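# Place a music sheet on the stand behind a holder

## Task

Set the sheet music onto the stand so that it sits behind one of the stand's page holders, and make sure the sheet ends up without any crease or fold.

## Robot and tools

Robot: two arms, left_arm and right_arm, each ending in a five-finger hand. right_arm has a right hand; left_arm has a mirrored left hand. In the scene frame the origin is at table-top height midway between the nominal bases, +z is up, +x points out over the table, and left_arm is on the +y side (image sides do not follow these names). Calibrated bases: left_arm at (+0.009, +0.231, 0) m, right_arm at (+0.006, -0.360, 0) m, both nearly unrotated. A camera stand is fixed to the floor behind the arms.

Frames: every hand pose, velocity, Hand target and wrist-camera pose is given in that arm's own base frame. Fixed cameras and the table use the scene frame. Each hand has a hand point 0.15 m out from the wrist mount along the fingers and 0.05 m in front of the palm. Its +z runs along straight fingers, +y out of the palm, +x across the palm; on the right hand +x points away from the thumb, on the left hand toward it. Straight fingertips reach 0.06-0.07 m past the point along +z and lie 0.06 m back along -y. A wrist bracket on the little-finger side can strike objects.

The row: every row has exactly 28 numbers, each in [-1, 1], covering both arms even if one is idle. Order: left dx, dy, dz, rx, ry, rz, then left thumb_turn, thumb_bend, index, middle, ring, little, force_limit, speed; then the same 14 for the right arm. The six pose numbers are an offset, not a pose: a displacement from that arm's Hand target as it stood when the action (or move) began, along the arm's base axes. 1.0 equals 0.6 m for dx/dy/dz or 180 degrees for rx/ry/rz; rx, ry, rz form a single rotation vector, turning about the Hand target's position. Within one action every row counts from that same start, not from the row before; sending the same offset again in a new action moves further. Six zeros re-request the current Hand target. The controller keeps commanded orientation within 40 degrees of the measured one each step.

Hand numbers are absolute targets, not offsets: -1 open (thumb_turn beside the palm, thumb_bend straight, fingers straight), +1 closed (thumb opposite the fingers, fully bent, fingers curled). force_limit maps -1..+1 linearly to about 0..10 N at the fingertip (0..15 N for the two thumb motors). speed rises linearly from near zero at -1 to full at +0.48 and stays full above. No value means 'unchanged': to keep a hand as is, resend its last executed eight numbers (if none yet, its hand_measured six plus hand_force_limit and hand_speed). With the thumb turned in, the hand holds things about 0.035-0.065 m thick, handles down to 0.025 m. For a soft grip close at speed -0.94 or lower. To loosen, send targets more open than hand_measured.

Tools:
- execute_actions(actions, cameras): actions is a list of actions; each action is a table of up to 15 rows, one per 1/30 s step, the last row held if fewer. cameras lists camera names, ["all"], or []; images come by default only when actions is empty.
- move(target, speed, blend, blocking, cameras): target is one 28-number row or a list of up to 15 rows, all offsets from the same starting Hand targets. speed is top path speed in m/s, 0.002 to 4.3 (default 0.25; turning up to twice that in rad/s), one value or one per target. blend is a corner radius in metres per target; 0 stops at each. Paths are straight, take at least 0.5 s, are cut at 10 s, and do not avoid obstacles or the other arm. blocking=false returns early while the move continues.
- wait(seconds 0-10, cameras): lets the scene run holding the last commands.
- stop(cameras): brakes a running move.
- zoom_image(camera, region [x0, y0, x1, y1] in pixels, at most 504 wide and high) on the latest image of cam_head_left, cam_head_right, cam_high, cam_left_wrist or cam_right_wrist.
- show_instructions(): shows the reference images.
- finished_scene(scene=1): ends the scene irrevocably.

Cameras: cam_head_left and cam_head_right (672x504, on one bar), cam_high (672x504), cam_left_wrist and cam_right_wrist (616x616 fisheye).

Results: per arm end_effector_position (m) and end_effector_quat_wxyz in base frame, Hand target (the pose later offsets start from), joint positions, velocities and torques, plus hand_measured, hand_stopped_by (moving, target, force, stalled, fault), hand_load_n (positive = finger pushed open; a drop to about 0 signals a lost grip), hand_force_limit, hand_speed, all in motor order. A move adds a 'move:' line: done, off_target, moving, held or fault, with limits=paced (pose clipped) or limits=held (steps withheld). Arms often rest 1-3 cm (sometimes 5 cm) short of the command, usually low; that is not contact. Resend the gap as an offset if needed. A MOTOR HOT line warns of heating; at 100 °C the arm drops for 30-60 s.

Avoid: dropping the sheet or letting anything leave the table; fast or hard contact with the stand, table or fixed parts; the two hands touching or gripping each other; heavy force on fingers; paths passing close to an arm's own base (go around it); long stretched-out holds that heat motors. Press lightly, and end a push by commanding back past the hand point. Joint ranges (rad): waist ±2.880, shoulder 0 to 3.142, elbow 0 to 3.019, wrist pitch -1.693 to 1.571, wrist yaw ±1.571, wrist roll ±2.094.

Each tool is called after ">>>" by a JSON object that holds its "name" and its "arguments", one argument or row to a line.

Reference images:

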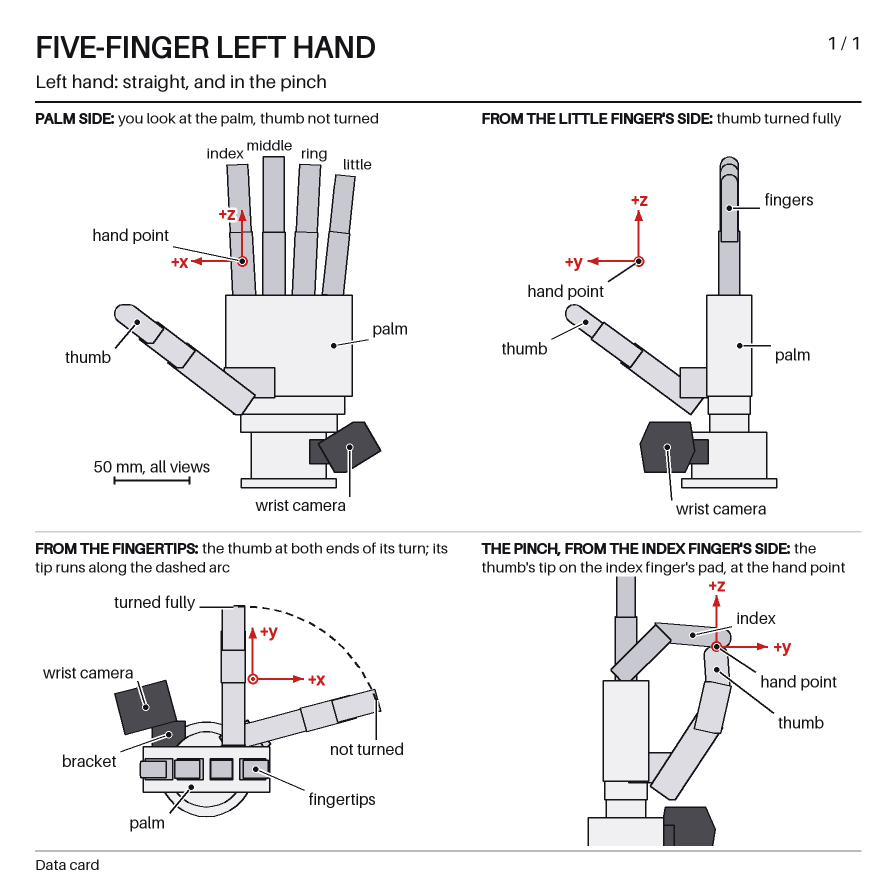

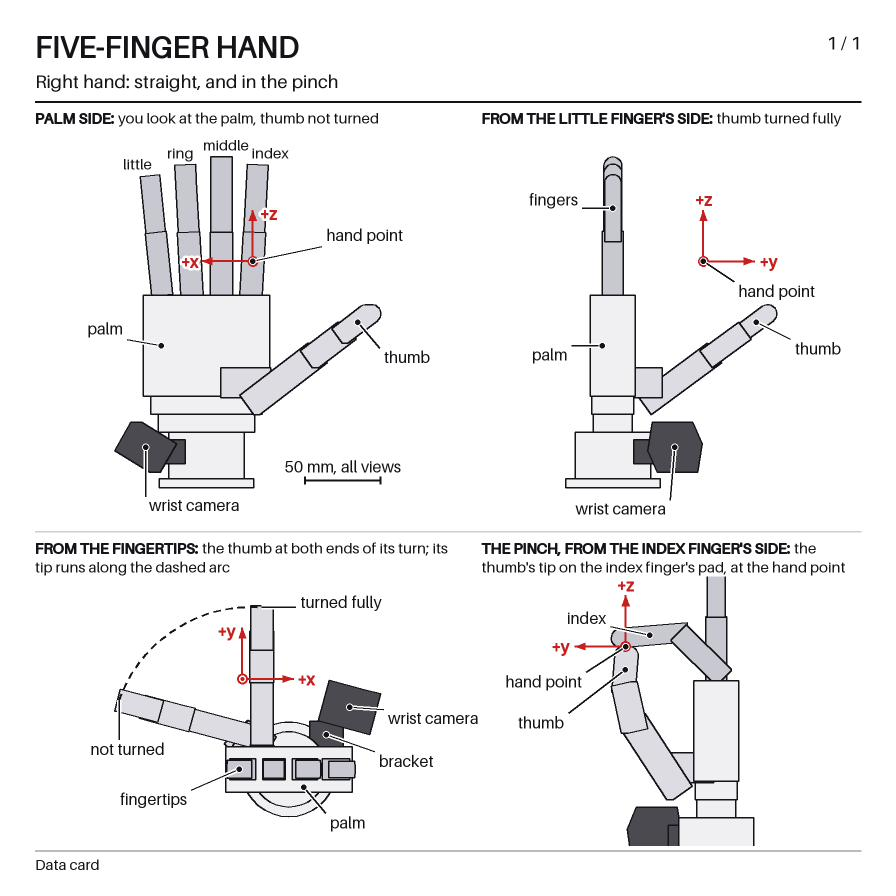

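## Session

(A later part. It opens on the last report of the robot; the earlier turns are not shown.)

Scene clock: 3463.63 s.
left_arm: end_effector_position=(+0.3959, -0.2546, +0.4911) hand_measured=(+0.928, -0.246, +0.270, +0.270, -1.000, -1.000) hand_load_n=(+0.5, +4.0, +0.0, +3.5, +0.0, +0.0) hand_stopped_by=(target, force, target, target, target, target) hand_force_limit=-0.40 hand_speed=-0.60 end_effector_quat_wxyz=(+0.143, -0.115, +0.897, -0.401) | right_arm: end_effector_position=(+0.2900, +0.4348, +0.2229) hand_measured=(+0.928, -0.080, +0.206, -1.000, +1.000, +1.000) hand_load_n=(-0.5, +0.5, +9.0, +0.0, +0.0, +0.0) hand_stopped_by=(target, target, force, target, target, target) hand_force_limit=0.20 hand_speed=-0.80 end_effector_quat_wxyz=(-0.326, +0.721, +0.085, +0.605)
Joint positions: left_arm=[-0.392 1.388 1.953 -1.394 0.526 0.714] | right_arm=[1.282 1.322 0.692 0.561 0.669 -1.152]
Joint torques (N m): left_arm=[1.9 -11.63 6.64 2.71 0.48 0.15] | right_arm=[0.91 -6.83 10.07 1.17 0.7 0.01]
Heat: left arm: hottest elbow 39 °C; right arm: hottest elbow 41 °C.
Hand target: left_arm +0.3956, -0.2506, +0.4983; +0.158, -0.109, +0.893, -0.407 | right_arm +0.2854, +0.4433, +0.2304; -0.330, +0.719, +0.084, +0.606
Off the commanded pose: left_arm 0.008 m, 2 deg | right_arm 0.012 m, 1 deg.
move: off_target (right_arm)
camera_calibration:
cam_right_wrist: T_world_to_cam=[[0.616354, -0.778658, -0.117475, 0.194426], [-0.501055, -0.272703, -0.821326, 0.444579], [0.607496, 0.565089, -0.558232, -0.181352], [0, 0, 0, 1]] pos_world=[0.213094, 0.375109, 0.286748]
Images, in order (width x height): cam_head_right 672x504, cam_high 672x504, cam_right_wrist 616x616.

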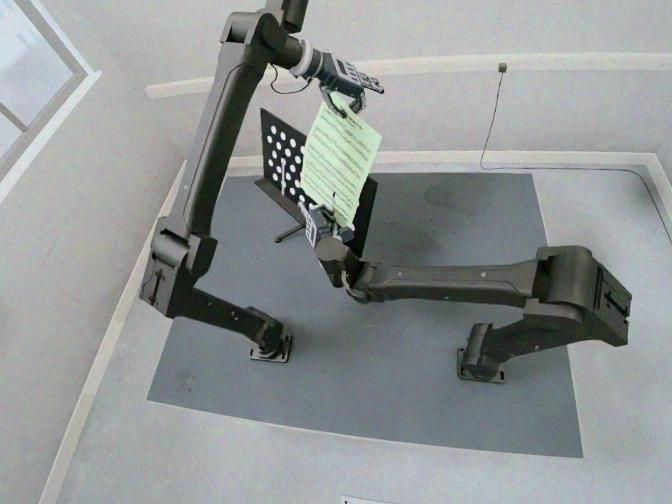

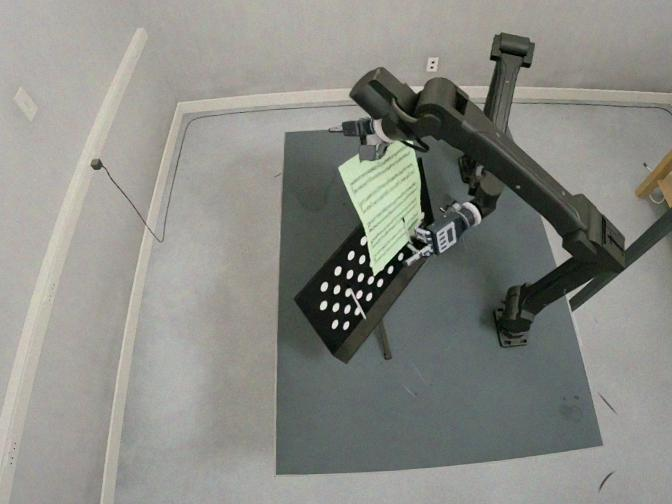

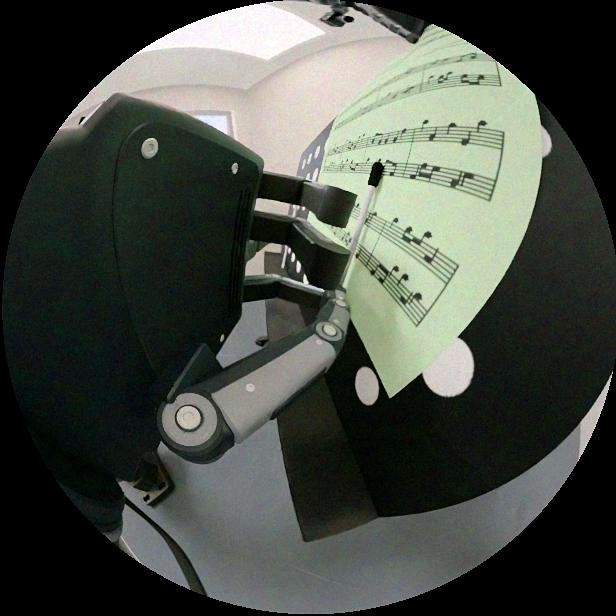

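>>> {"name": "move", "arguments": {
  "target": [
    [0,0,0,0,0,0,0.928,-0.1,0.27,0.27,-1,-1,-0.4,-0.6,0.0137,-0.0125,-0.0075,0,0,0,0.928,-0.08,0.05,-1,1,1,0.1,-0.8],
    [0,0,0,0,0,0,0.928,-0.1,0.27,0.27,-1,-1,-0.4,-0.6,-0.0067,0.0067,0.0033,0,0,0,0.928,-0.08,0.05,-1,1,1,0.1,-0.8],
    [0,0,0,0,0,0,0.928,-0.1,0.27,0.27,-1,-1,-0.4,-0.6,0.018,0.0145,0.116,0,0,0,0.928,-0.08,0.05,-1,1,1,0.1,-0.8]
  ],
  "speed": 0.05,
  "cameras": ["cam_right_wrist","cam_high"]
}}

>>> {"name": "zoom_image", "arguments": {
  "camera": "cam_right_wrist",
  "region": [300, 160, 440, 300]
}}

>>> {"name": "zoom_image", "arguments": {
  "camera": "cam_high",
  "region": [385, 200, 435, 250]
}}

Scene clock: 3504.73 s.
left_arm: end_effector_position=(+0.3957, -0.2546, +0.4911) hand_measured=(+0.928, -0.246, +0.270, +0.270, -1.000, -1.000) hand_load_n=(+0.5, +4.5, +0.0, +3.5, +0.0, +0.0) hand_stopped_by=(target, force, target, target, target, target) hand_force_limit=-0.40 hand_speed=-0.60 end_effector_quat_wxyz=(+0.143, -0.115, +0.897, -0.401) | right_arm: end_effector_position=(+0.2868, +0.4411, +0.2633) hand_measured=(+0.928, -0.080, +0.050, -1.000, +1.000, +1.000) hand_load_n=(+0.0, +0.0, +0.0, +0.0, +0.0, +0.0) hand_stopped_by=(target, target, target, target, target, target) hand_force_limit=0.10 hand_speed=-0.80 end_effector_quat_wxyz=(-0.313, +0.733, +0.103, +0.596)
Joint positions: left_arm=[-0.392 1.388 1.953 -1.394 0.526 0.714] | right_arm=[1.291 1.255 0.789 0.345 0.665 -1.152]
Joint torques (N m): left_arm=[1.96 -11.63 6.68 2.76 0.48 0.15] | right_arm=[-1.14 -7.88 13.96 1.2 0.15 -0.01]
Heat: left arm: hottest elbow 38 °C; right arm: hottest elbow 41 °C.
Hand target: left_arm +0.3955, -0.2506, +0.4983; +0.158, -0.109, +0.893, -0.407 | right_arm +0.2961, +0.4521, +0.3001; -0.331, +0.719, +0.084, +0.606
Off the commanded pose: left_arm 0.008 m, 2 deg | right_arm 0.039 m, 4 deg.
move: off_target (right_arm)
camera_calibration:
cam_right_wrist: T_world_to_cam=[[0.624609, -0.776003, -0.0876521, 0.194678], [-0.509583, -0.319948, -0.798723, 0.495125], [0.591768, 0.543555, -0.59528, -0.136676], [0, 0, 0, 1]] pos_world=[0.21159, 0.383775, 0.331171]
Images, in order (width x height): cam_high 672x504, cam_right_wrist 616x616.

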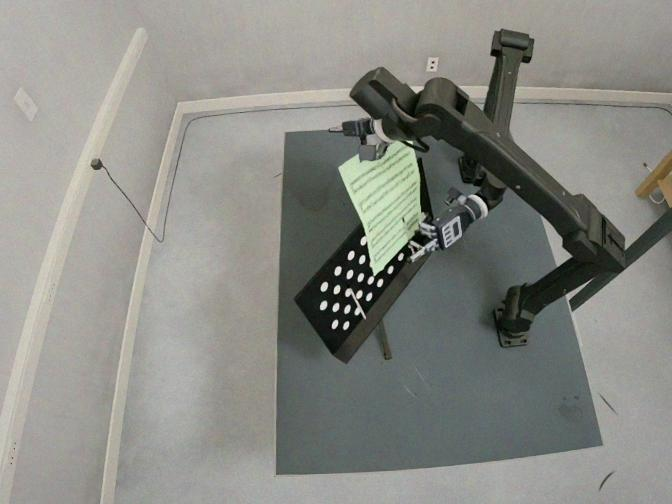

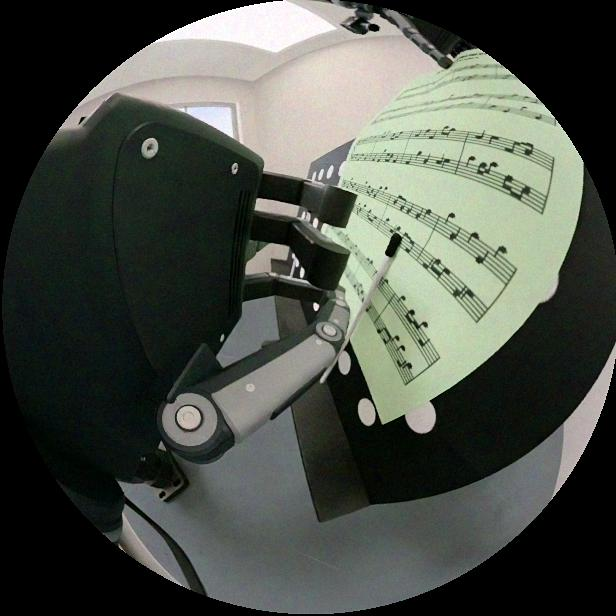

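Scaled by 3.600 from the camera's 616x616 image, which has a finer 880x880 frame.

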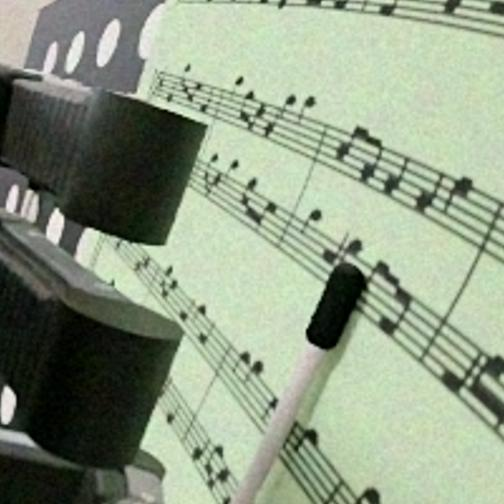

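Scaled by 10.080 from the camera's 672x504 image, which has a finer 960x720 frame.

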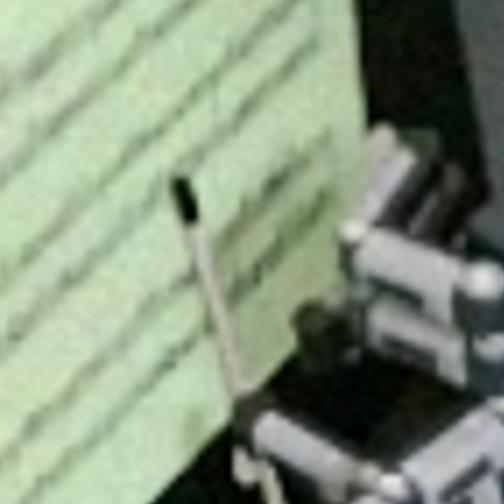

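>>> {"name": "move", "arguments": {
  "target": [
    [0,0,0,0,0,0,0.928,-0.1,0.27,0.27,-1,-1,-0.4,-0.6,0.014,-0.0377,-0.0468,0,0,0,0.928,-0.08,0.05,-1,1,1,0.1,-0.8]
  ],
  "speed": 0.05,
  "cameras": ["cam_right_wrist","cam_high"]
}}

>>> {"name": "zoom_image", "arguments": {
  "camera": "cam_right_wrist",
  "region": [300, 160, 440, 300]
}}

Scene clock: 3514.77 s.
left_arm: end_effector_position=(+0.3957, -0.2546, +0.4911) hand_measured=(+0.928, -0.246, +0.270, +0.270, -1.000, -1.000) hand_load_n=(+1.0, +4.0, +0.0, +3.5, +0.0, +0.0) hand_stopped_by=(target, force, target, target, target, target) hand_force_limit=-0.40 hand_speed=-0.60 end_effector_quat_wxyz=(+0.143, -0.115, +0.897, -0.401) | right_arm: end_effector_position=(+0.3004, +0.4329, +0.2634) hand_measured=(+0.928, -0.080, +0.050, -1.000, +1.000, +1.000) hand_load_n=(+0.0, +0.5, +0.0, +0.0, +0.0, +0.0) hand_stopped_by=(target, target, target, target, target, target) hand_force_limit=0.10 hand_speed=-0.80 end_effector_quat_wxyz=(-0.324, +0.726, +0.093, +0.600)
Joint positions: left_arm=[-0.392 1.388 1.953 -1.394 0.526 0.714] | right_arm=[1.25 1.247 0.765 0.395 0.625 -1.152]
Joint torques (N m): left_arm=[1.9 -11.75 6.68 2.74 0.47 0.15] | right_arm=[-1.03 -7.88 8.76 2.54 0.14 -0.03]
Heat: left arm: hottest elbow 37 °C; right arm: hottest elbow 42 °C.
Hand target: left_arm +0.3955, -0.2506, +0.4983; +0.158, -0.109, +0.893, -0.407 | right_arm +0.3045, +0.4295, +0.2719; -0.331, +0.719, +0.084, +0.606
Off the commanded pose: left_arm 0.008 m, 2 deg | right_arm 0.010 m, 2 deg.
move: done
camera_calibration:
cam_right_wrist: T_world_to_cam=[[0.62412, -0.773593, -0.109675, 0.184764], [-0.505172, -0.292449, -0.811958, 0.489755], [0.596051, 0.562163, -0.57332, -0.155352], [0, 0, 0, 1]] pos_world=[0.224693, 0.373494, 0.328858]
Images, in order (width x height): cam_high 672x504, cam_right_wrist 616x616.

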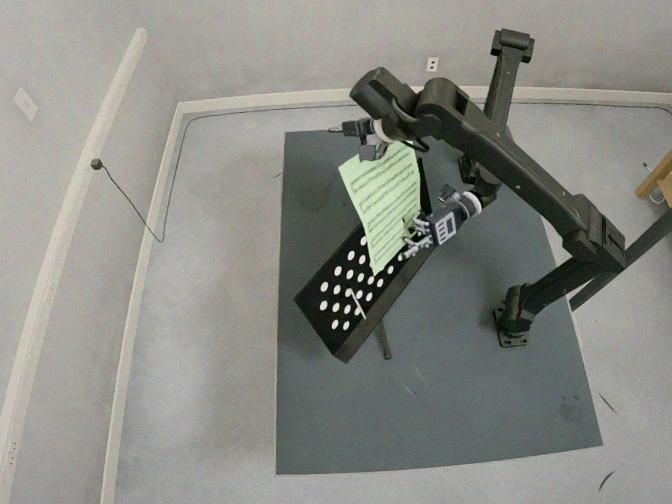

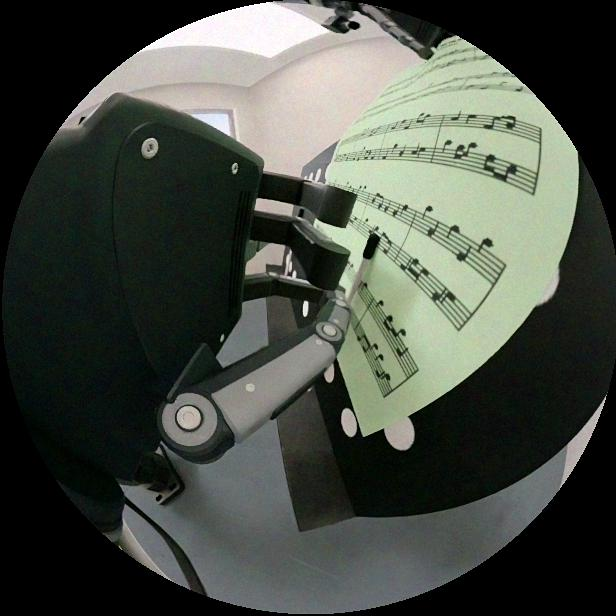

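Scaled by 3.600 from the camera's 616x616 image, which has a finer 880x880 frame.

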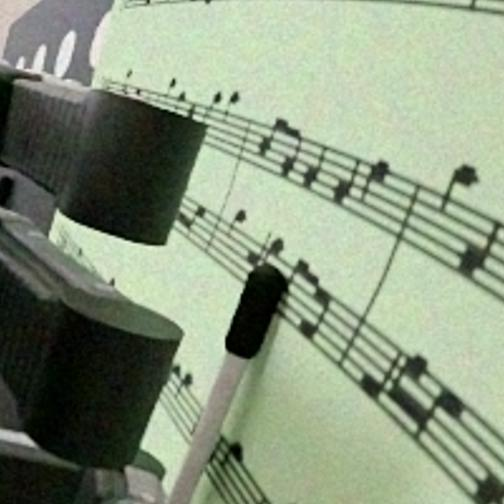

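>>> {"name": "move", "arguments": {
  "target": [
    [0,0,0,0,0,0,0.928,-0.1,0.27,0.27,-1,-1,-0.4,-0.6,0.013,-0.0115,-0.004,0,0,0,0.928,-0.08,0.05,-1,1,1,0.1,-0.8]
  ],
  "speed": 0.04
}}

Scene clock: 3523.33 s.
left_arm: end_effector_position=(+0.3957, -0.2546, +0.4911) hand_measured=(+0.928, -0.246, +0.270, +0.270, -1.000, -1.000) hand_load_n=(+0.5, +4.0, +0.0, +3.5, +0.0, +0.0) hand_stopped_by=(target, force, target, target, target, target) hand_force_limit=-0.40 hand_speed=-0.60 end_effector_quat_wxyz=(+0.143, -0.115, +0.897, -0.401) | right_arm: end_effector_position=(+0.3045, +0.4300, +0.2620) hand_measured=(+0.928, -0.080, +0.050, -1.000, +1.000, +1.000) hand_load_n=(+0.0, -0.5, +0.0, +0.0, +0.0, +0.0) hand_stopped_by=(target, target, target, target, target, target) hand_force_limit=0.10 hand_speed=-0.80 end_effector_quat_wxyz=(-0.329, +0.725, +0.096, +0.598)
Joint positions: left_arm=[-0.392 1.388 1.953 -1.394 0.526 0.714] | right_arm=[1.233 1.24 0.754 0.403 0.596 -1.152]
Joint torques (N m): left_arm=[1.9 -11.69 6.68 2.74 0.47 0.14] | right_arm=[-1.67 -7.65 8.62 2.48 0.25 -0.05]
Heat: left arm: hottest elbow 37 °C; right arm: hottest elbow 42 °C.
Hand target: left_arm +0.3955, -0.2506, +0.4983; +0.158, -0.109, +0.893, -0.407 | right_arm +0.3123, +0.4226, +0.2696; -0.331, +0.719, +0.084, +0.606
Off the commanded pose: left_arm 0.008 m, 2 deg | right_arm 0.013 m, 2 deg.
move: off_target (right_arm)

>>> {"name": "move", "arguments": {
  "target": [
    [0,0,0,0,0,0,0.928,-0.1,0.27,0.27,-1,-1,-0.4,-0.6,0.004,-0.007,-0.001,0,0,0,0.928,-0.08,0.05,-1,1,1,0.1,-0.8],
    [0,0,0,0,0,0,0.928,-0.1,0.27,0.27,-1,-1,-0.4,-0.6,0.004,-0.007,-0.001,0,0,0,0.928,-0.08,0.355,-1,1,1,-0.2,-0.8]
  ],
  "speed": 0.04,
  "cameras": ["cam_right_wrist","cam_high"]
}}

>>> {"name": "zoom_image", "arguments": {
  "camera": "cam_right_wrist",
  "region": [300, 180, 440, 320]
}}

>>> {"name": "zoom_image", "arguments": {
  "camera": "cam_high",
  "region": [385, 200, 435, 250]
}}

Scene clock: 3536.47 s.
left_arm: end_effector_position=(+0.3957, -0.2546, +0.4911) hand_measured=(+0.928, -0.246, +0.270, +0.270, -1.000, -1.000) hand_load_n=(+0.5, +4.0, +0.0, +3.5, +0.0, +0.0) hand_stopped_by=(target, force, target, target, target, target) hand_force_limit=-0.40 hand_speed=-0.60 end_effector_quat_wxyz=(+0.143, -0.115, +0.897, -0.401) | right_arm: end_effector_position=(+0.3044, +0.4291, +0.2623) hand_measured=(+0.928, -0.080, +0.250, -1.000, +1.000, +1.000) hand_load_n=(+0.0, -0.5, +7.5, +0.0, +0.0, +0.0) hand_stopped_by=(target, target, force, target, target, target) hand_force_limit=-0.20 hand_speed=-0.80 end_effector_quat_wxyz=(-0.334, +0.724, +0.098, +0.596)
Joint positions: left_arm=[-0.392 1.388 1.953 -1.394 0.526 0.714] | right_arm=[1.228 1.233 0.747 0.405 0.581 -1.152]
Joint torques (N m): left_arm=[1.85 -11.69 6.68 2.77 0.47 0.14] | right_arm=[-1.9 -7.77 8.39 2.39 0.45 -0.06]
Heat: left arm: hottest elbow 37 °C; right arm: hottest elbow 42 °C.
Hand target: left_arm +0.3955, -0.2506, +0.4983; +0.158, -0.109, +0.893, -0.407 | right_arm +0.3147, +0.4183, +0.2689; -0.331, +0.719, +0.084, +0.606
Off the commanded pose: left_arm 0.008 m, 2 deg | right_arm 0.016 m, 2 deg.
move: off_target (right_arm); target 2's new numbers were sent with right_arm's hand 0.016 m and 2 deg from that target
camera_calibration:
cam_right_wrist: T_world_to_cam=[[0.640829, -0.758785, -0.116552, 0.169631], [-0.499638, -0.296974, -0.813737, 0.490593], [0.582838, 0.5797, -0.569427, -0.160739], [0, 0, 0, 1]] pos_world=[0.230099, 0.367587, 0.327456]
Images, in order (width x height): cam_high 672x504, cam_right_wrist 616x616.

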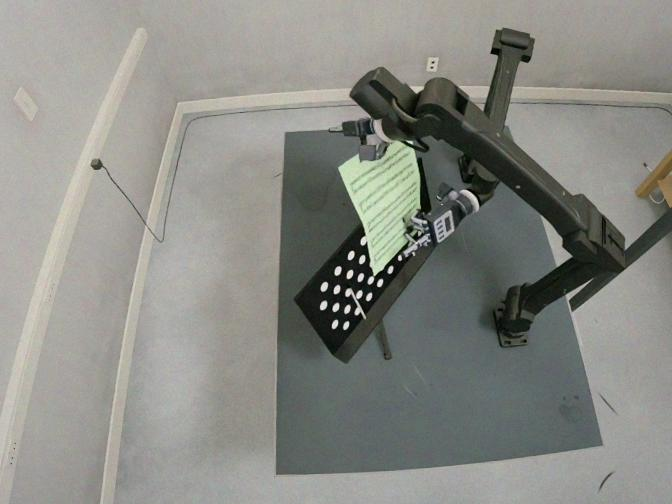

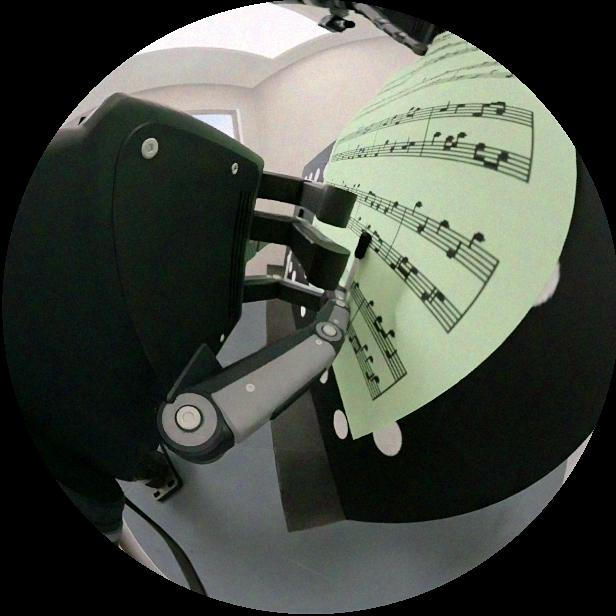

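Scaled by 3.600 from the camera's 616x616 image, which has a finer 880x880 frame.

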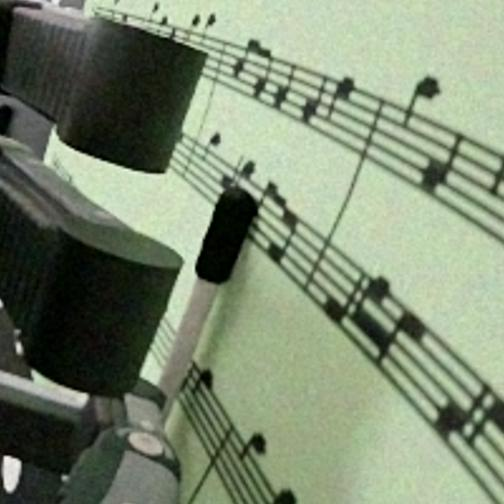

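Scaled by 10.080 from the camera's 672x504 image, which has a finer 960x720 frame.

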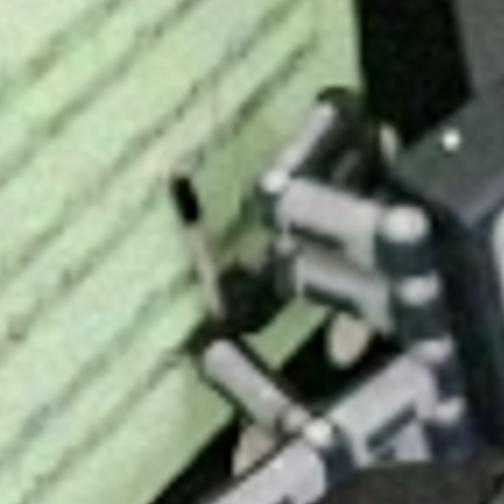

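>>> {"name": "move", "arguments": {
  "target": [
    [0,0,0,0,0,0,0.928,-0.1,0.27,0.27,-1,-1,-0.4,-0.6,-0.0262,0.0195,0.0102,0,0,0,0.928,-0.08,0.355,-1,1,1,-0.2,-0.8],
    [0,0,0,0,0,0,0.928,-0.1,0.27,0.27,-1,-1,-0.4,-0.6,-0.0262,0.0195,0.0102,0,0,0,0.928,-0.08,0.05,-1,1,1,-0.2,-0.8]
  ],
  "speed": 0.04
}}

Scene clock: 3564.10 s.
left_arm: end_effector_position=(+0.3957, -0.2546, +0.4911) hand_measured=(+0.928, -0.246, +0.270, +0.270, -1.000, -1.000) hand_load_n=(+0.5, +4.5, +0.0, +3.5, +0.0, +0.0) hand_stopped_by=(target, force, target, target, target, target) hand_force_limit=-0.40 hand_speed=-0.60 end_effector_quat_wxyz=(+0.143, -0.115, +0.897, -0.401) | right_arm: end_effector_position=(+0.3004, +0.4253, +0.2629) hand_measured=(+0.928, -0.080, +0.050, -1.000, +1.000, +1.000) hand_load_n=(+0.0, +0.0, +0.0, +0.0, +0.0, +0.0) hand_stopped_by=(target, target, target, target, target, target) hand_force_limit=-0.20 hand_speed=-0.80 end_effector_quat_wxyz=(-0.323, +0.724, +0.087, +0.603)
Joint positions: left_arm=[-0.392 1.388 1.953 -1.394 0.526 0.714] | right_arm=[1.248 1.233 0.747 0.405 0.635 -1.151]
Joint torques (N m): left_arm=[1.96 -11.69 6.68 2.71 0.47 0.15] | right_arm=[0.09 -7.24 10.35 1.58 0.3 -0.02]
Heat: left arm: hottest elbow 37 °C; right arm: hottest elbow 42 °C.
Hand target: left_arm +0.3955, -0.2506, +0.4983; +0.158, -0.109, +0.893, -0.407 | right_arm +0.2990, +0.4300, +0.2750; -0.331, +0.719, +0.084, +0.606
Off the commanded pose: left_arm 0.008 m, 2 deg | right_arm 0.013 m, 1 deg.
move: off_target (right_arm); target 2's new numbers were sent with right_arm's hand 0.013 m and 1 deg from that target

>>> {"name": "move", "arguments": {
  "target": [
    [0,0,0,0,0,0,0.928,-0.1,0.27,0.27,-1,-1,-0.4,-0.6,0.007,-0.0045,0,0,0,0,0.928,-0.08,0.05,-1,1,1,-0.2,-0.8]
  ],
  "speed": 0.04,
  "cameras": ["cam_right_wrist","cam_high"]
}}

>>> {"name": "zoom_image", "arguments": {
  "camera": "cam_right_wrist",
  "region": [300, 180, 440, 320]
}}

>>> {"name": "zoom_image", "arguments": {
  "camera": "cam_high",
  "region": [385, 200, 435, 250]
}}

Scene clock: 3574.37 s.
left_arm: end_effector_position=(+0.3957, -0.2546, +0.4911) hand_measured=(+0.928, -0.246, +0.270, +0.270, -1.000, -1.000) hand_load_n=(+0.5, +4.5, +0.5, +3.5, +0.0, +0.0) hand_stopped_by=(target, force, target, target, target, target) hand_force_limit=-0.40 hand_speed=-0.60 end_effector_quat_wxyz=(+0.143, -0.115, +0.897, -0.401) | right_arm: end_effector_position=(+0.2998, +0.4268, +0.2628) hand_measured=(+0.928, -0.080, +0.050, -1.000, +1.000, +1.000) hand_load_n=(+0.0, +0.0, +0.0, +0.0, +0.0, +0.0) hand_stopped_by=(target, target, target, target, target, target) hand_force_limit=-0.20 hand_speed=-0.80 end_effector_quat_wxyz=(-0.325, +0.724, +0.090, +0.601)
Joint positions: left_arm=[-0.392 1.388 1.953 -1.394 0.526 0.714] | right_arm=[1.248 1.233 0.747 0.405 0.627 -1.151]
Joint torques (N m): left_arm=[1.96 -11.75 6.67 2.76 0.47 0.14] | right_arm=[-0.67 -7.36 10.07 1.59 0.12 -0.05]
Heat: left arm: hottest elbow 37 °C; right arm: hottest elbow 42 °C.
Hand target: left_arm +0.3955, -0.2506, +0.4983; +0.158, -0.109, +0.893, -0.407 | right_arm +0.3032, +0.4273, +0.2750; -0.331, +0.719, +0.084, +0.606
Off the commanded pose: left_arm 0.008 m, 2 deg | right_arm 0.013 m, 1 deg.
move: off_target (right_arm)
camera_calibration:
cam_right_wrist: T_world_to_cam=[[0.621358, -0.775211, -0.113851, 0.182979], [-0.504537, -0.284694, -0.815103, 0.484554], [0.599464, 0.563913, -0.568019, -0.154994], [0, 0, 0, 1]] pos_world=[0.223693, 0.3672, 0.327754]
Images, in order (width x height): cam_high 672x504, cam_right_wrist 616x616.

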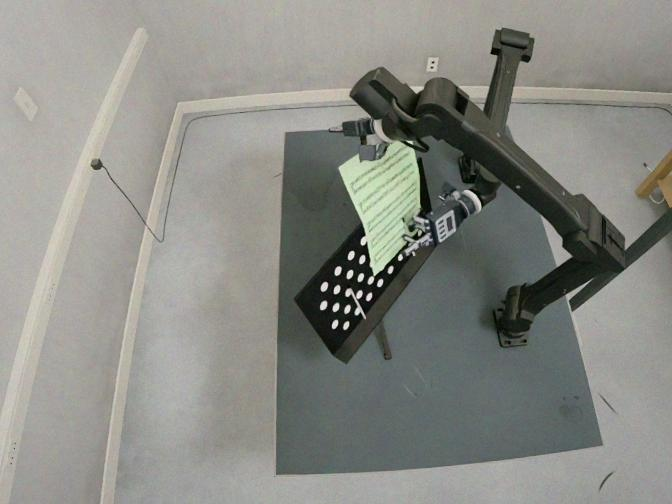

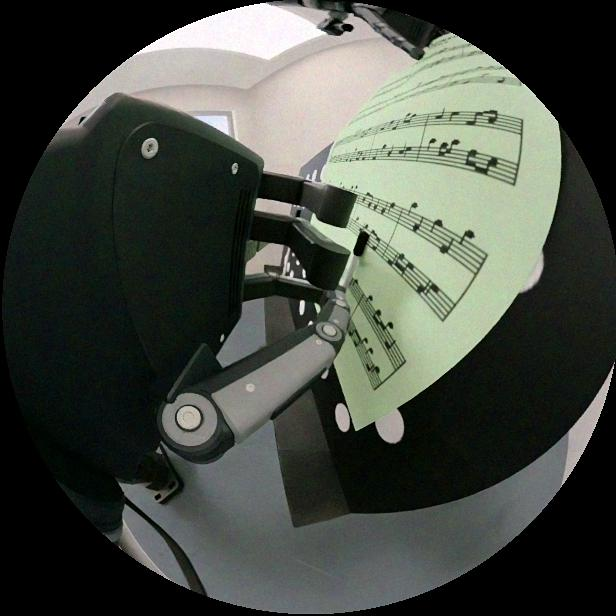

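Scaled by 3.600 from the camera's 616x616 image, which has a finer 880x880 frame.

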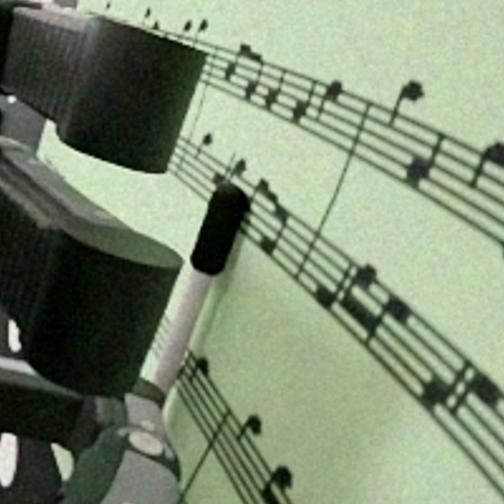

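Scaled by 10.080 from the camera's 672x504 image, which has a finer 960x720 frame.

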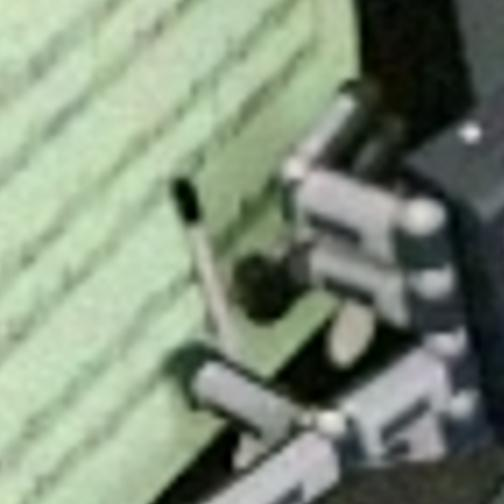

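>>> {"name": "move", "arguments": {
  "target": [
    [0,0,0,0,0,0,0.928,-0.1,0.27,0.27,-1,-1,-0.4,-0.6,0.009,-0.009,-0.008,0,0,0,0.928,-0.08,0.05,-1,1,1,-0.2,-0.8]
  ],
  "speed": 0.04
}}

Scene clock: 3582.47 s.
left_arm: end_effector_position=(+0.3957, -0.2546, +0.4911) hand_measured=(+0.928, -0.246, +0.270, +0.270, -1.000, -1.000) hand_load_n=(+0.5, +4.0, +0.0, +3.0, +0.0, +0.0) hand_stopped_by=(target, force, target, target, target, target) hand_force_limit=-0.40 hand_speed=-0.60 end_effector_quat_wxyz=(+0.143, -0.115, +0.897, -0.401) | right_arm: end_effector_position=(+0.3033, +0.4266, +0.2626) hand_measured=(+0.928, -0.080, +0.050, -1.000, +1.000, +1.000) hand_load_n=(+0.0, +0.0, -0.5, +0.0, +0.0, +0.0) hand_stopped_by=(target, target, target, target, target, target) hand_force_limit=-0.20 hand_speed=-0.80 end_effector_quat_wxyz=(-0.328, +0.724, +0.092, +0.600)
Joint positions: left_arm=[-0.392 1.388 1.953 -1.394 0.526 0.714] | right_arm=[1.236 1.233 0.747 0.405 0.608 -1.151]
Joint torques (N m): left_arm=[1.9 -11.75 6.68 2.74 0.47 0.14] | right_arm=[-1.08 -7.59 8.87 2.21 0.14 -0.05]
Heat: left arm: hottest elbow 37 °C; right arm: hottest elbow 42 °C.
Hand target: left_arm +0.3955, -0.2506, +0.4983; +0.158, -0.109, +0.893, -0.407 | right_arm +0.3086, +0.4219, +0.2702; -0.330, +0.719, +0.084, +0.606
Off the commanded pose: left_arm 0.008 m, 2 deg | right_arm 0.010 m, 1 deg.
move: done

Now close the index.

>>> {"name": "move", "arguments": {
  "target": [
    [0,0,0,0,0,0,0.928,-0.1,0.27,0.27,-1,-1,-0.4,-0.6,0,0,0,0,0,0,0.928,-0.08,0.356,-1,1,1,-0.3,-0.8]
  ],
  "speed": 0.04,
  "cameras": ["cam_right_wrist","cam_high"]
}}

>>> {"name": "zoom_image", "arguments": {
  "camera": "cam_right_wrist",
  "region": [300, 180, 440, 320]
}}

>>> {"name": "zoom_image", "arguments": {
  "camera": "cam_high",
  "region": [385, 200, 435, 250]
}}

Scene clock: 3589.60 s.
left_arm: end_effector_position=(+0.3957, -0.2546, +0.4911) hand_measured=(+0.928, -0.246, +0.270, +0.270, -1.000, -1.000) hand_load_n=(+0.5, +4.5, +0.0, +3.5, +0.0, +0.0) hand_stopped_by=(target, force, target, target, target, target) hand_force_limit=-0.40 hand_speed=-0.60 end_effector_quat_wxyz=(+0.143, -0.115, +0.897, -0.401) | right_arm: end_effector_position=(+0.3036, +0.4273, +0.2625) hand_measured=(+0.928, -0.080, +0.232, -1.000, +1.000, +1.000) hand_load_n=(+0.0, +0.0, +2.5, +0.0, +0.0, +0.0) hand_stopped_by=(target, target, force, target, target, target) hand_force_limit=-0.30 hand_speed=-0.80 end_effector_quat_wxyz=(-0.329, +0.724, +0.094, +0.599)
Joint positions: left_arm=[-0.392 1.388 1.953 -1.394 0.526 0.714] | right_arm=[1.234 1.233 0.747 0.405 0.601 -1.151]
Joint torques (N m): left_arm=[1.96 -11.81 6.67 2.74 0.47 0.15] | right_arm=[-1.2 -7.47 8.87 2.19 0.4 -0.05]
Heat: left arm: hottest elbow 37 °C; right arm: hottest elbow 42 °C.
Hand target: left_arm +0.3955, -0.2506, +0.4983; +0.158, -0.109, +0.893, -0.407 | right_arm +0.3087, +0.4218, +0.2702; -0.330, +0.719, +0.084, +0.606
Off the commanded pose: left_arm 0.008 m, 2 deg | right_arm 0.011 m, 2 deg.
move: off_target (right_arm)
camera_calibration:
cam_right_wrist: T_world_to_cam=[[0.630263, -0.767725, -0.115618, 0.175519], [-0.502693, -0.290045, -0.814355, 0.487945], [0.591666, 0.571378, -0.568734, -0.15842], [0, 0, 0, 1]] pos_world=[0.228396, 0.366794, 0.327555]
Images, in order (width x height): cam_high 672x504, cam_right_wrist 616x616.

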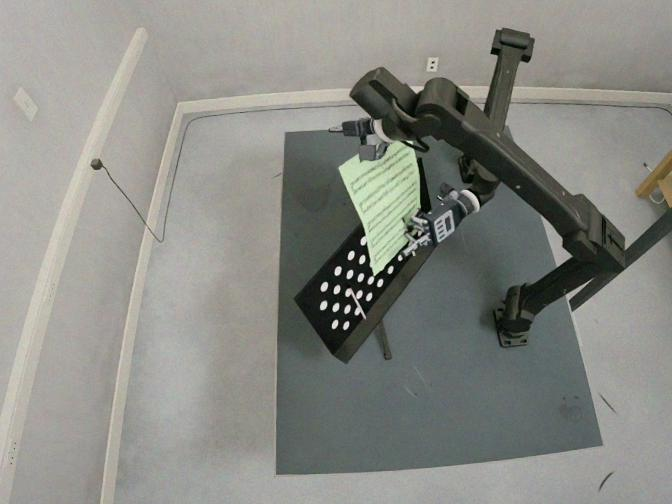

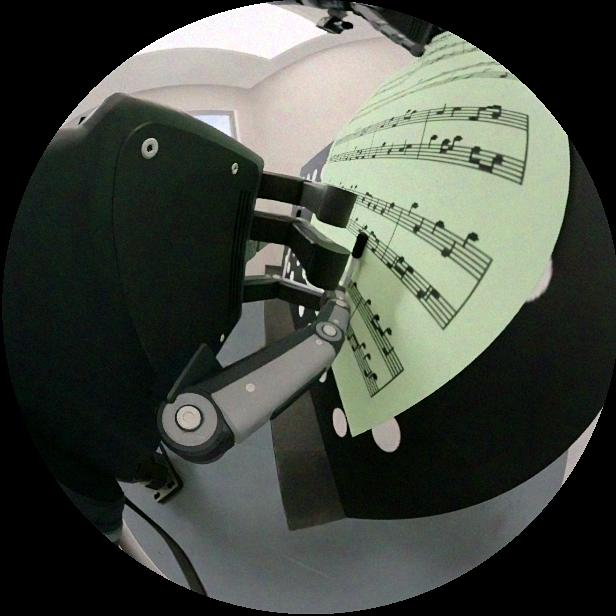

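Scaled by 3.600 from the camera's 616x616 image, which has a finer 880x880 frame.

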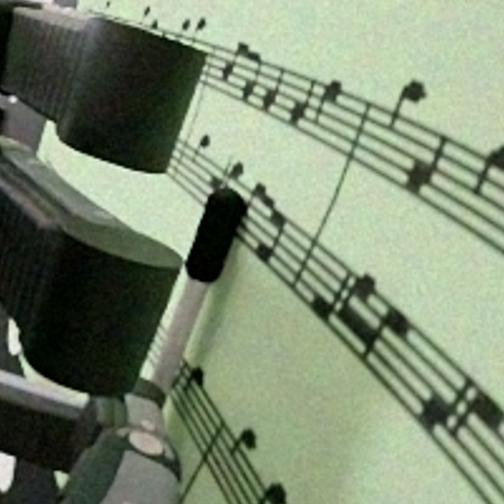

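Scaled by 10.080 from the camera's 672x504 image, which has a finer 960x720 frame.

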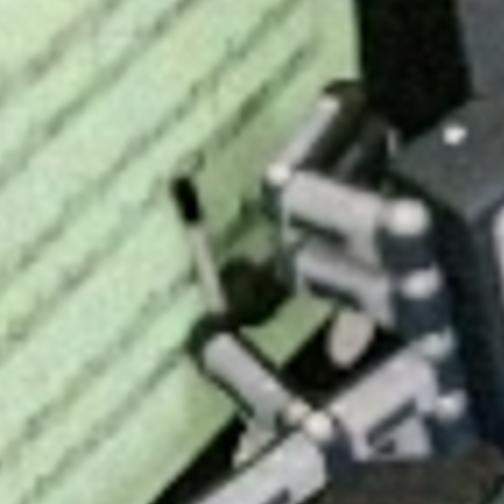

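>>> {"name": "move", "arguments": {
  "target": [
    [0,0,0,0,0,0,0.928,-0.1,0.27,0.27,-1,-1,-0.4,-0.6,0,0,0,0,0,0,0.928,-0.08,0.05,-1,1,1,-0.3,-0.8],
    [0,0,0,0,0,0,0.928,-0.1,0.27,0.27,-1,-1,-0.4,-0.6,0.007,-0.007,-0.004,0,0,0,0.928,-0.08,0.05,-1,1,1,-0.3,-0.8]
  ],
  "speed": 0.04
}}

Scene clock: 3596.90 s.
left_arm: end_effector_position=(+0.3957, -0.2546, +0.4911) hand_measured=(+0.928, -0.246, +0.270, +0.270, -1.000, -1.000) hand_load_n=(+0.5, +4.5, +0.0, +3.5, +0.0, +0.0) hand_stopped_by=(target, force, target, target, target, target) hand_force_limit=-0.40 hand_speed=-0.60 end_effector_quat_wxyz=(+0.143, -0.115, +0.897, -0.401) | right_arm: end_effector_position=(+0.3037, +0.4269, +0.2626) hand_measured=(+0.928, -0.080, +0.050, -1.000, +1.000, +1.000) hand_load_n=(+0.0, -1.0, +0.0, +0.0, +0.0, +0.0) hand_stopped_by=(target, target, target, target, target, target) hand_force_limit=-0.30 hand_speed=-0.80 end_effector_quat_wxyz=(-0.333, +0.723, +0.096, +0.597)
Joint positions: left_arm=[-0.392 1.388 1.953 -1.394 0.526 0.714] | right_arm=[1.23 1.228 0.743 0.407 0.589 -1.151]
Joint torques (N m): left_arm=[1.96 -11.63 6.69 2.74 0.48 0.14] | right_arm=[-1.79 -7.41 8.39 2.37 0.32 -0.05]
Heat: left arm: hottest elbow 37 °C; right arm: hottest elbow 42 °C.
Hand target: left_arm +0.3955, -0.2506, +0.4983; +0.158, -0.109, +0.893, -0.407 | right_arm +0.3127, +0.4178, +0.2679; -0.331, +0.719, +0.084, +0.606
Off the commanded pose: left_arm 0.008 m, 2 deg | right_arm 0.014 m, 2 deg.
move: off_target (right_arm)

>>> {"name": "move", "arguments": {
  "target": [
    [0,0,0,0,0,0,0.928,-0.1,0.27,0.27,-1,-1,-0.4,-0.6,-0.02,0.0183,0.005,0,0,0,0.928,-0.08,0.05,-1,1,1,-0.3,-0.8],
    [0,0,0,0,0,0,0.928,-0.1,0.27,0.27,-1,-1,-0.4,-0.6,-0.0295,0.0237,-0.024,0,0,0,0.928,-0.08,0.05,-1,1,1,-0.3,-0.8]
  ],
  "speed": 0.04
}}

Scene clock: 3616.47 s.
left_arm: end_effector_position=(+0.3957, -0.2546, +0.4911) hand_measured=(+0.928, -0.246, +0.270, +0.270, -1.000, -1.000) hand_load_n=(+1.0, +4.0, +0.0, +3.5, +0.0, +0.0) hand_stopped_by=(target, force, target, target, target, target) hand_force_limit=-0.40 hand_speed=-0.60 end_effector_quat_wxyz=(+0.143, -0.115, +0.897, -0.401) | right_arm: end_effector_position=(+0.2989, +0.4281, +0.2540) hand_measured=(+0.928, -0.080, +0.050, -1.000, +1.000, +1.000) hand_load_n=(+0.5, +0.0, +0.0, +0.0, +0.0, +0.0) hand_stopped_by=(target, target, target, target, target, target) hand_force_limit=-0.30 hand_speed=-0.80 end_effector_quat_wxyz=(-0.325, +0.722, +0.084, +0.605)
Joint positions: left_arm=[-0.392 1.388 1.953 -1.394 0.526 0.714] | right_arm=[1.255 1.256 0.734 0.452 0.646 -1.151]
Joint torques (N m): left_arm=[1.96 -11.75 6.67 2.74 0.47 0.14] | right_arm=[0.38 -6.24 8.55 2.43 0.29 -0.02]
Heat: left arm: hottest elbow 37 °C; right arm: hottest elbow 41 °C.
Hand target: left_arm +0.3955, -0.2506, +0.4983; +0.158, -0.109, +0.893, -0.407 | right_arm +0.2952, +0.4320, +0.2536; -0.331, +0.719, +0.084, +0.606
Off the commanded pose: left_arm 0.008 m, 2 deg | right_arm 0.005 m, 1 deg.
move: done

>>> {"name": "move", "arguments": {
  "target": [
    [0,0,0,0,0,0,0.928,-0.1,0.27,0.27,-1,-1,-0.4,-0.6,-0.004,0.006,-0.013,0,0,0,0.928,-0.08,0.05,-1,1,1,-0.3,-0.8]
  ],
  "speed": 0.04
}}

Scene clock: 3628.87 s.
left_arm: end_effector_position=(+0.3957, -0.2546, +0.4911) hand_measured=(+0.928, -0.246, +0.270, +0.270, -1.000, -1.000) hand_load_n=(+0.5, +4.0, +0.0, +3.5, +0.0, +0.0) hand_stopped_by=(target, force, target, target, target, target) hand_force_limit=-0.40 hand_speed=-0.60 end_effector_quat_wxyz=(+0.143, -0.115, +0.897, -0.401) | right_arm: end_effector_position=(+0.2966, +0.4317, +0.2461) hand_measured=(+0.928, -0.080, +0.050, -1.000, +1.000, +1.000) hand_load_n=(+0.0, +0.0, +0.0, +0.0, +0.0, +0.0) hand_stopped_by=(target, target, target, target, target, target) hand_force_limit=-0.30 hand_speed=-0.80 end_effector_quat_wxyz=(-0.324, +0.722, +0.084, +0.605)
Joint positions: left_arm=[-0.392 1.388 1.953 -1.394 0.526 0.714] | right_arm=[1.264 1.277 0.728 0.478 0.655 -1.151]
Joint torques (N m): left_arm=[2.02 -11.69 6.67 2.76 0.48 0.15] | right_arm=[0.38 -6.36 8.44 2.48 0.29 -0.01]
Heat: left arm: hottest elbow 37 °C; right arm: hottest elbow 41 °C.
Hand target: left_arm +0.3955, -0.2506, +0.4983; +0.158, -0.109, +0.893, -0.407 | right_arm +0.2927, +0.4356, +0.2455; -0.330, +0.719, +0.084, +0.606
Off the commanded pose: left_arm 0.008 m, 2 deg | right_arm 0.005 m, 1 deg.
move: done

>>> {"name": "move", "arguments": {
  "target": [
    [0,0,0,0,0,0,0.928,-0.1,0.27,0.27,-1,-1,-0.4,-0.6,0.018,-0.017,0.0055,0,0,0,0.928,-0.08,0.05,-1,1,1,-0.3,-0.8]
  ],
  "speed": 0.04
}}

Scene clock: 3635.47 s.
left_arm: end_effector_position=(+0.3957, -0.2546, +0.4911) hand_measured=(+0.928, -0.246, +0.270, +0.270, -1.000, -1.000) hand_load_n=(+1.0, +4.0, +0.0, +3.5, +0.0, +0.0) hand_stopped_by=(target, force, target, target, target, target) hand_force_limit=-0.40 hand_speed=-0.60 end_effector_quat_wxyz=(+0.143, -0.115, +0.897, -0.401) | right_arm: end_effector_position=(+0.2972, +0.4317, +0.2420) hand_measured=(+0.928, -0.080, +0.050, -1.000, +1.000, +1.000) hand_load_n=(+0.5, +0.0, +0.0, +0.0, +0.0, +0.0) hand_stopped_by=(target, target, target, target, target, target) hand_force_limit=-0.30 hand_speed=-0.80 end_effector_quat_wxyz=(-0.329, +0.723, +0.093, +0.600)
Joint positions: left_arm=[-0.392 1.388 1.953 -1.394 0.526 0.714] | right_arm=[1.254 1.274 0.717 0.479 0.623 -1.151]
Joint torques (N m): left_arm=[1.96 -11.69 6.68 2.74 0.47 0.14] | right_arm=[-1.38 -8 8.47 2.04 0.18 -0.04]
Heat: left arm: hottest elbow 37 °C; right arm: hottest elbow 41 °C.
Hand target: left_arm +0.3955, -0.2506, +0.4983; +0.158, -0.109, +0.893, -0.407 | right_arm +0.3035, +0.4254, +0.2490; -0.331, +0.719, +0.084, +0.606
Off the commanded pose: left_arm 0.008 m, 2 deg | right_arm 0.011 m, 1 deg.
move: off_target (right_arm)

>>> {"name": "move", "arguments": {
  "target": [
    [0,0,0,0,0,0,0.928,-0.1,0.27,0.27,-1,-1,-0.4,-0.6,0.005,-0.005,0.001,0,0,0,0.928,-0.08,0.05,-1,1,1,-0.3,-0.8],
    [0,0,0,0,0,0,0.928,-0.1,0.27,0.27,-1,-1,-0.4,-0.6,0.005,-0.005,0.001,0,0,0,0.928,-0.08,0.357,-1,1,1,-0.3,-0.8]
  ],
  "speed": 0.04,
  "cameras": ["cam_right_wrist","cam_high"]
}}

>>> {"name": "zoom_image", "arguments": {
  "camera": "cam_right_wrist",
  "region": [300, 180, 440, 320]
}}

>>> {"name": "zoom_image", "arguments": {
  "camera": "cam_high",
  "region": [385, 200, 435, 250]
}}

Scene clock: 3646.10 s.
left_arm: end_effector_position=(+0.3957, -0.2546, +0.4911) hand_measured=(+0.928, -0.246, +0.270, +0.270, -1.000, -1.000) hand_load_n=(+0.5, +4.0, +0.0, +3.5, +0.0, +0.0) hand_stopped_by=(target, force, target, target, target, target) hand_force_limit=-0.40 hand_speed=-0.60 end_effector_quat_wxyz=(+0.143, -0.115, +0.897, -0.401) | right_arm: end_effector_position=(+0.2977, +0.4318, +0.2429) hand_measured=(+0.928, -0.080, +0.230, -1.000, +1.000, +1.000) hand_load_n=(+0.0, -0.5, +3.0, +0.0, +0.0, +0.0) hand_stopped_by=(target, target, force, target, target, target) hand_force_limit=-0.30 hand_speed=-0.80 end_effector_quat_wxyz=(-0.334, +0.722, +0.097, +0.598)
Joint positions: left_arm=[-0.392 1.388 1.953 -1.394 0.526 0.714] | right_arm=[1.249 1.268 0.714 0.479 0.604 -1.151]
Joint torques (N m): left_arm=[1.96 -11.75 6.67 2.74 0.47 0.15] | right_arm=[-1.67 -7.82 8.42 1.92 0.52 -0.04]
Heat: left arm: hottest elbow 37 °C; right arm: hottest elbow 41 °C.
Hand target: left_arm +0.3955, -0.2506, +0.4983; +0.158, -0.109, +0.893, -0.407 | right_arm +0.3066, +0.4223, +0.2496; -0.330, +0.719, +0.084, +0.606
Off the commanded pose: left_arm 0.008 m, 2 deg | right_arm 0.015 m, 2 deg.
move: off_target (right_arm); target 2's new numbers were sent with right_arm's hand 0.014 m and 2 deg from that target
camera_calibration:
cam_right_wrist: T_world_to_cam=[[0.63954, -0.75963, -0.118115, 0.174841], [-0.497635, -0.291964, -0.816772, 0.470226], [0.585959, 0.581136, -0.564741, -0.172055], [0, 0, 0, 1]] pos_world=[0.223, 0.370091, 0.307552]
Images, in order (width x height): cam_high 672x504, cam_right_wrist 616x616.

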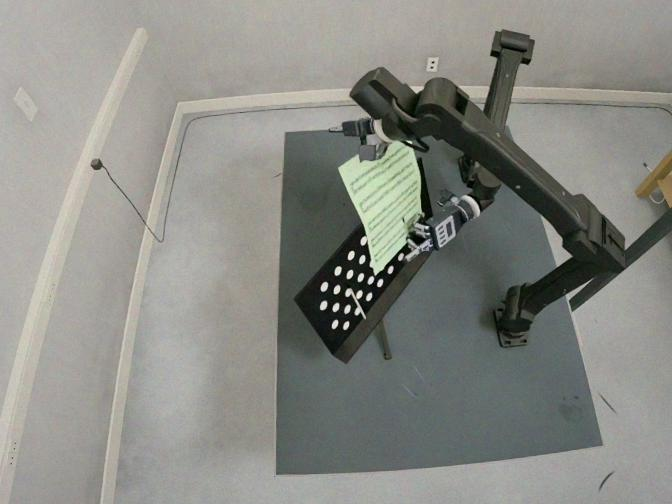

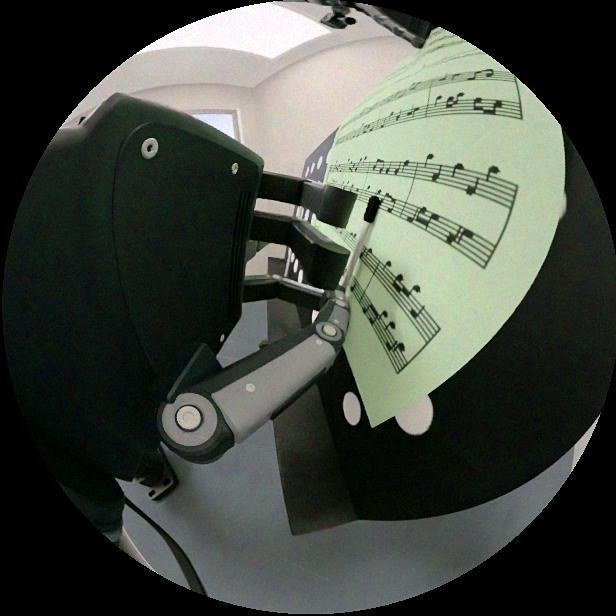

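Scaled by 3.600 from the camera's 616x616 image, which has a finer 880x880 frame.

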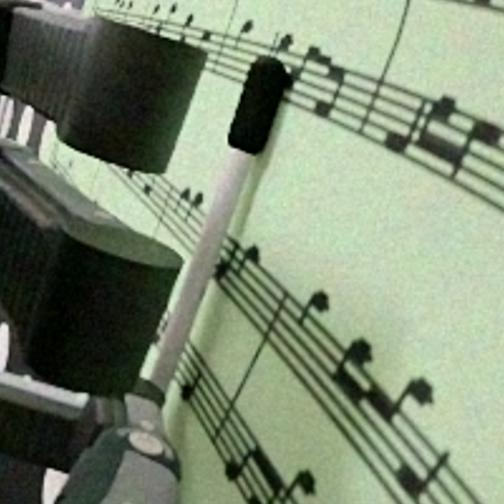

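Scaled by 10.080 from the camera's 672x504 image, which has a finer 960x720 frame.

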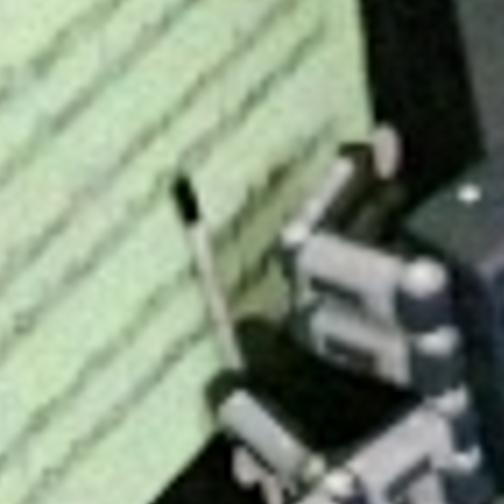

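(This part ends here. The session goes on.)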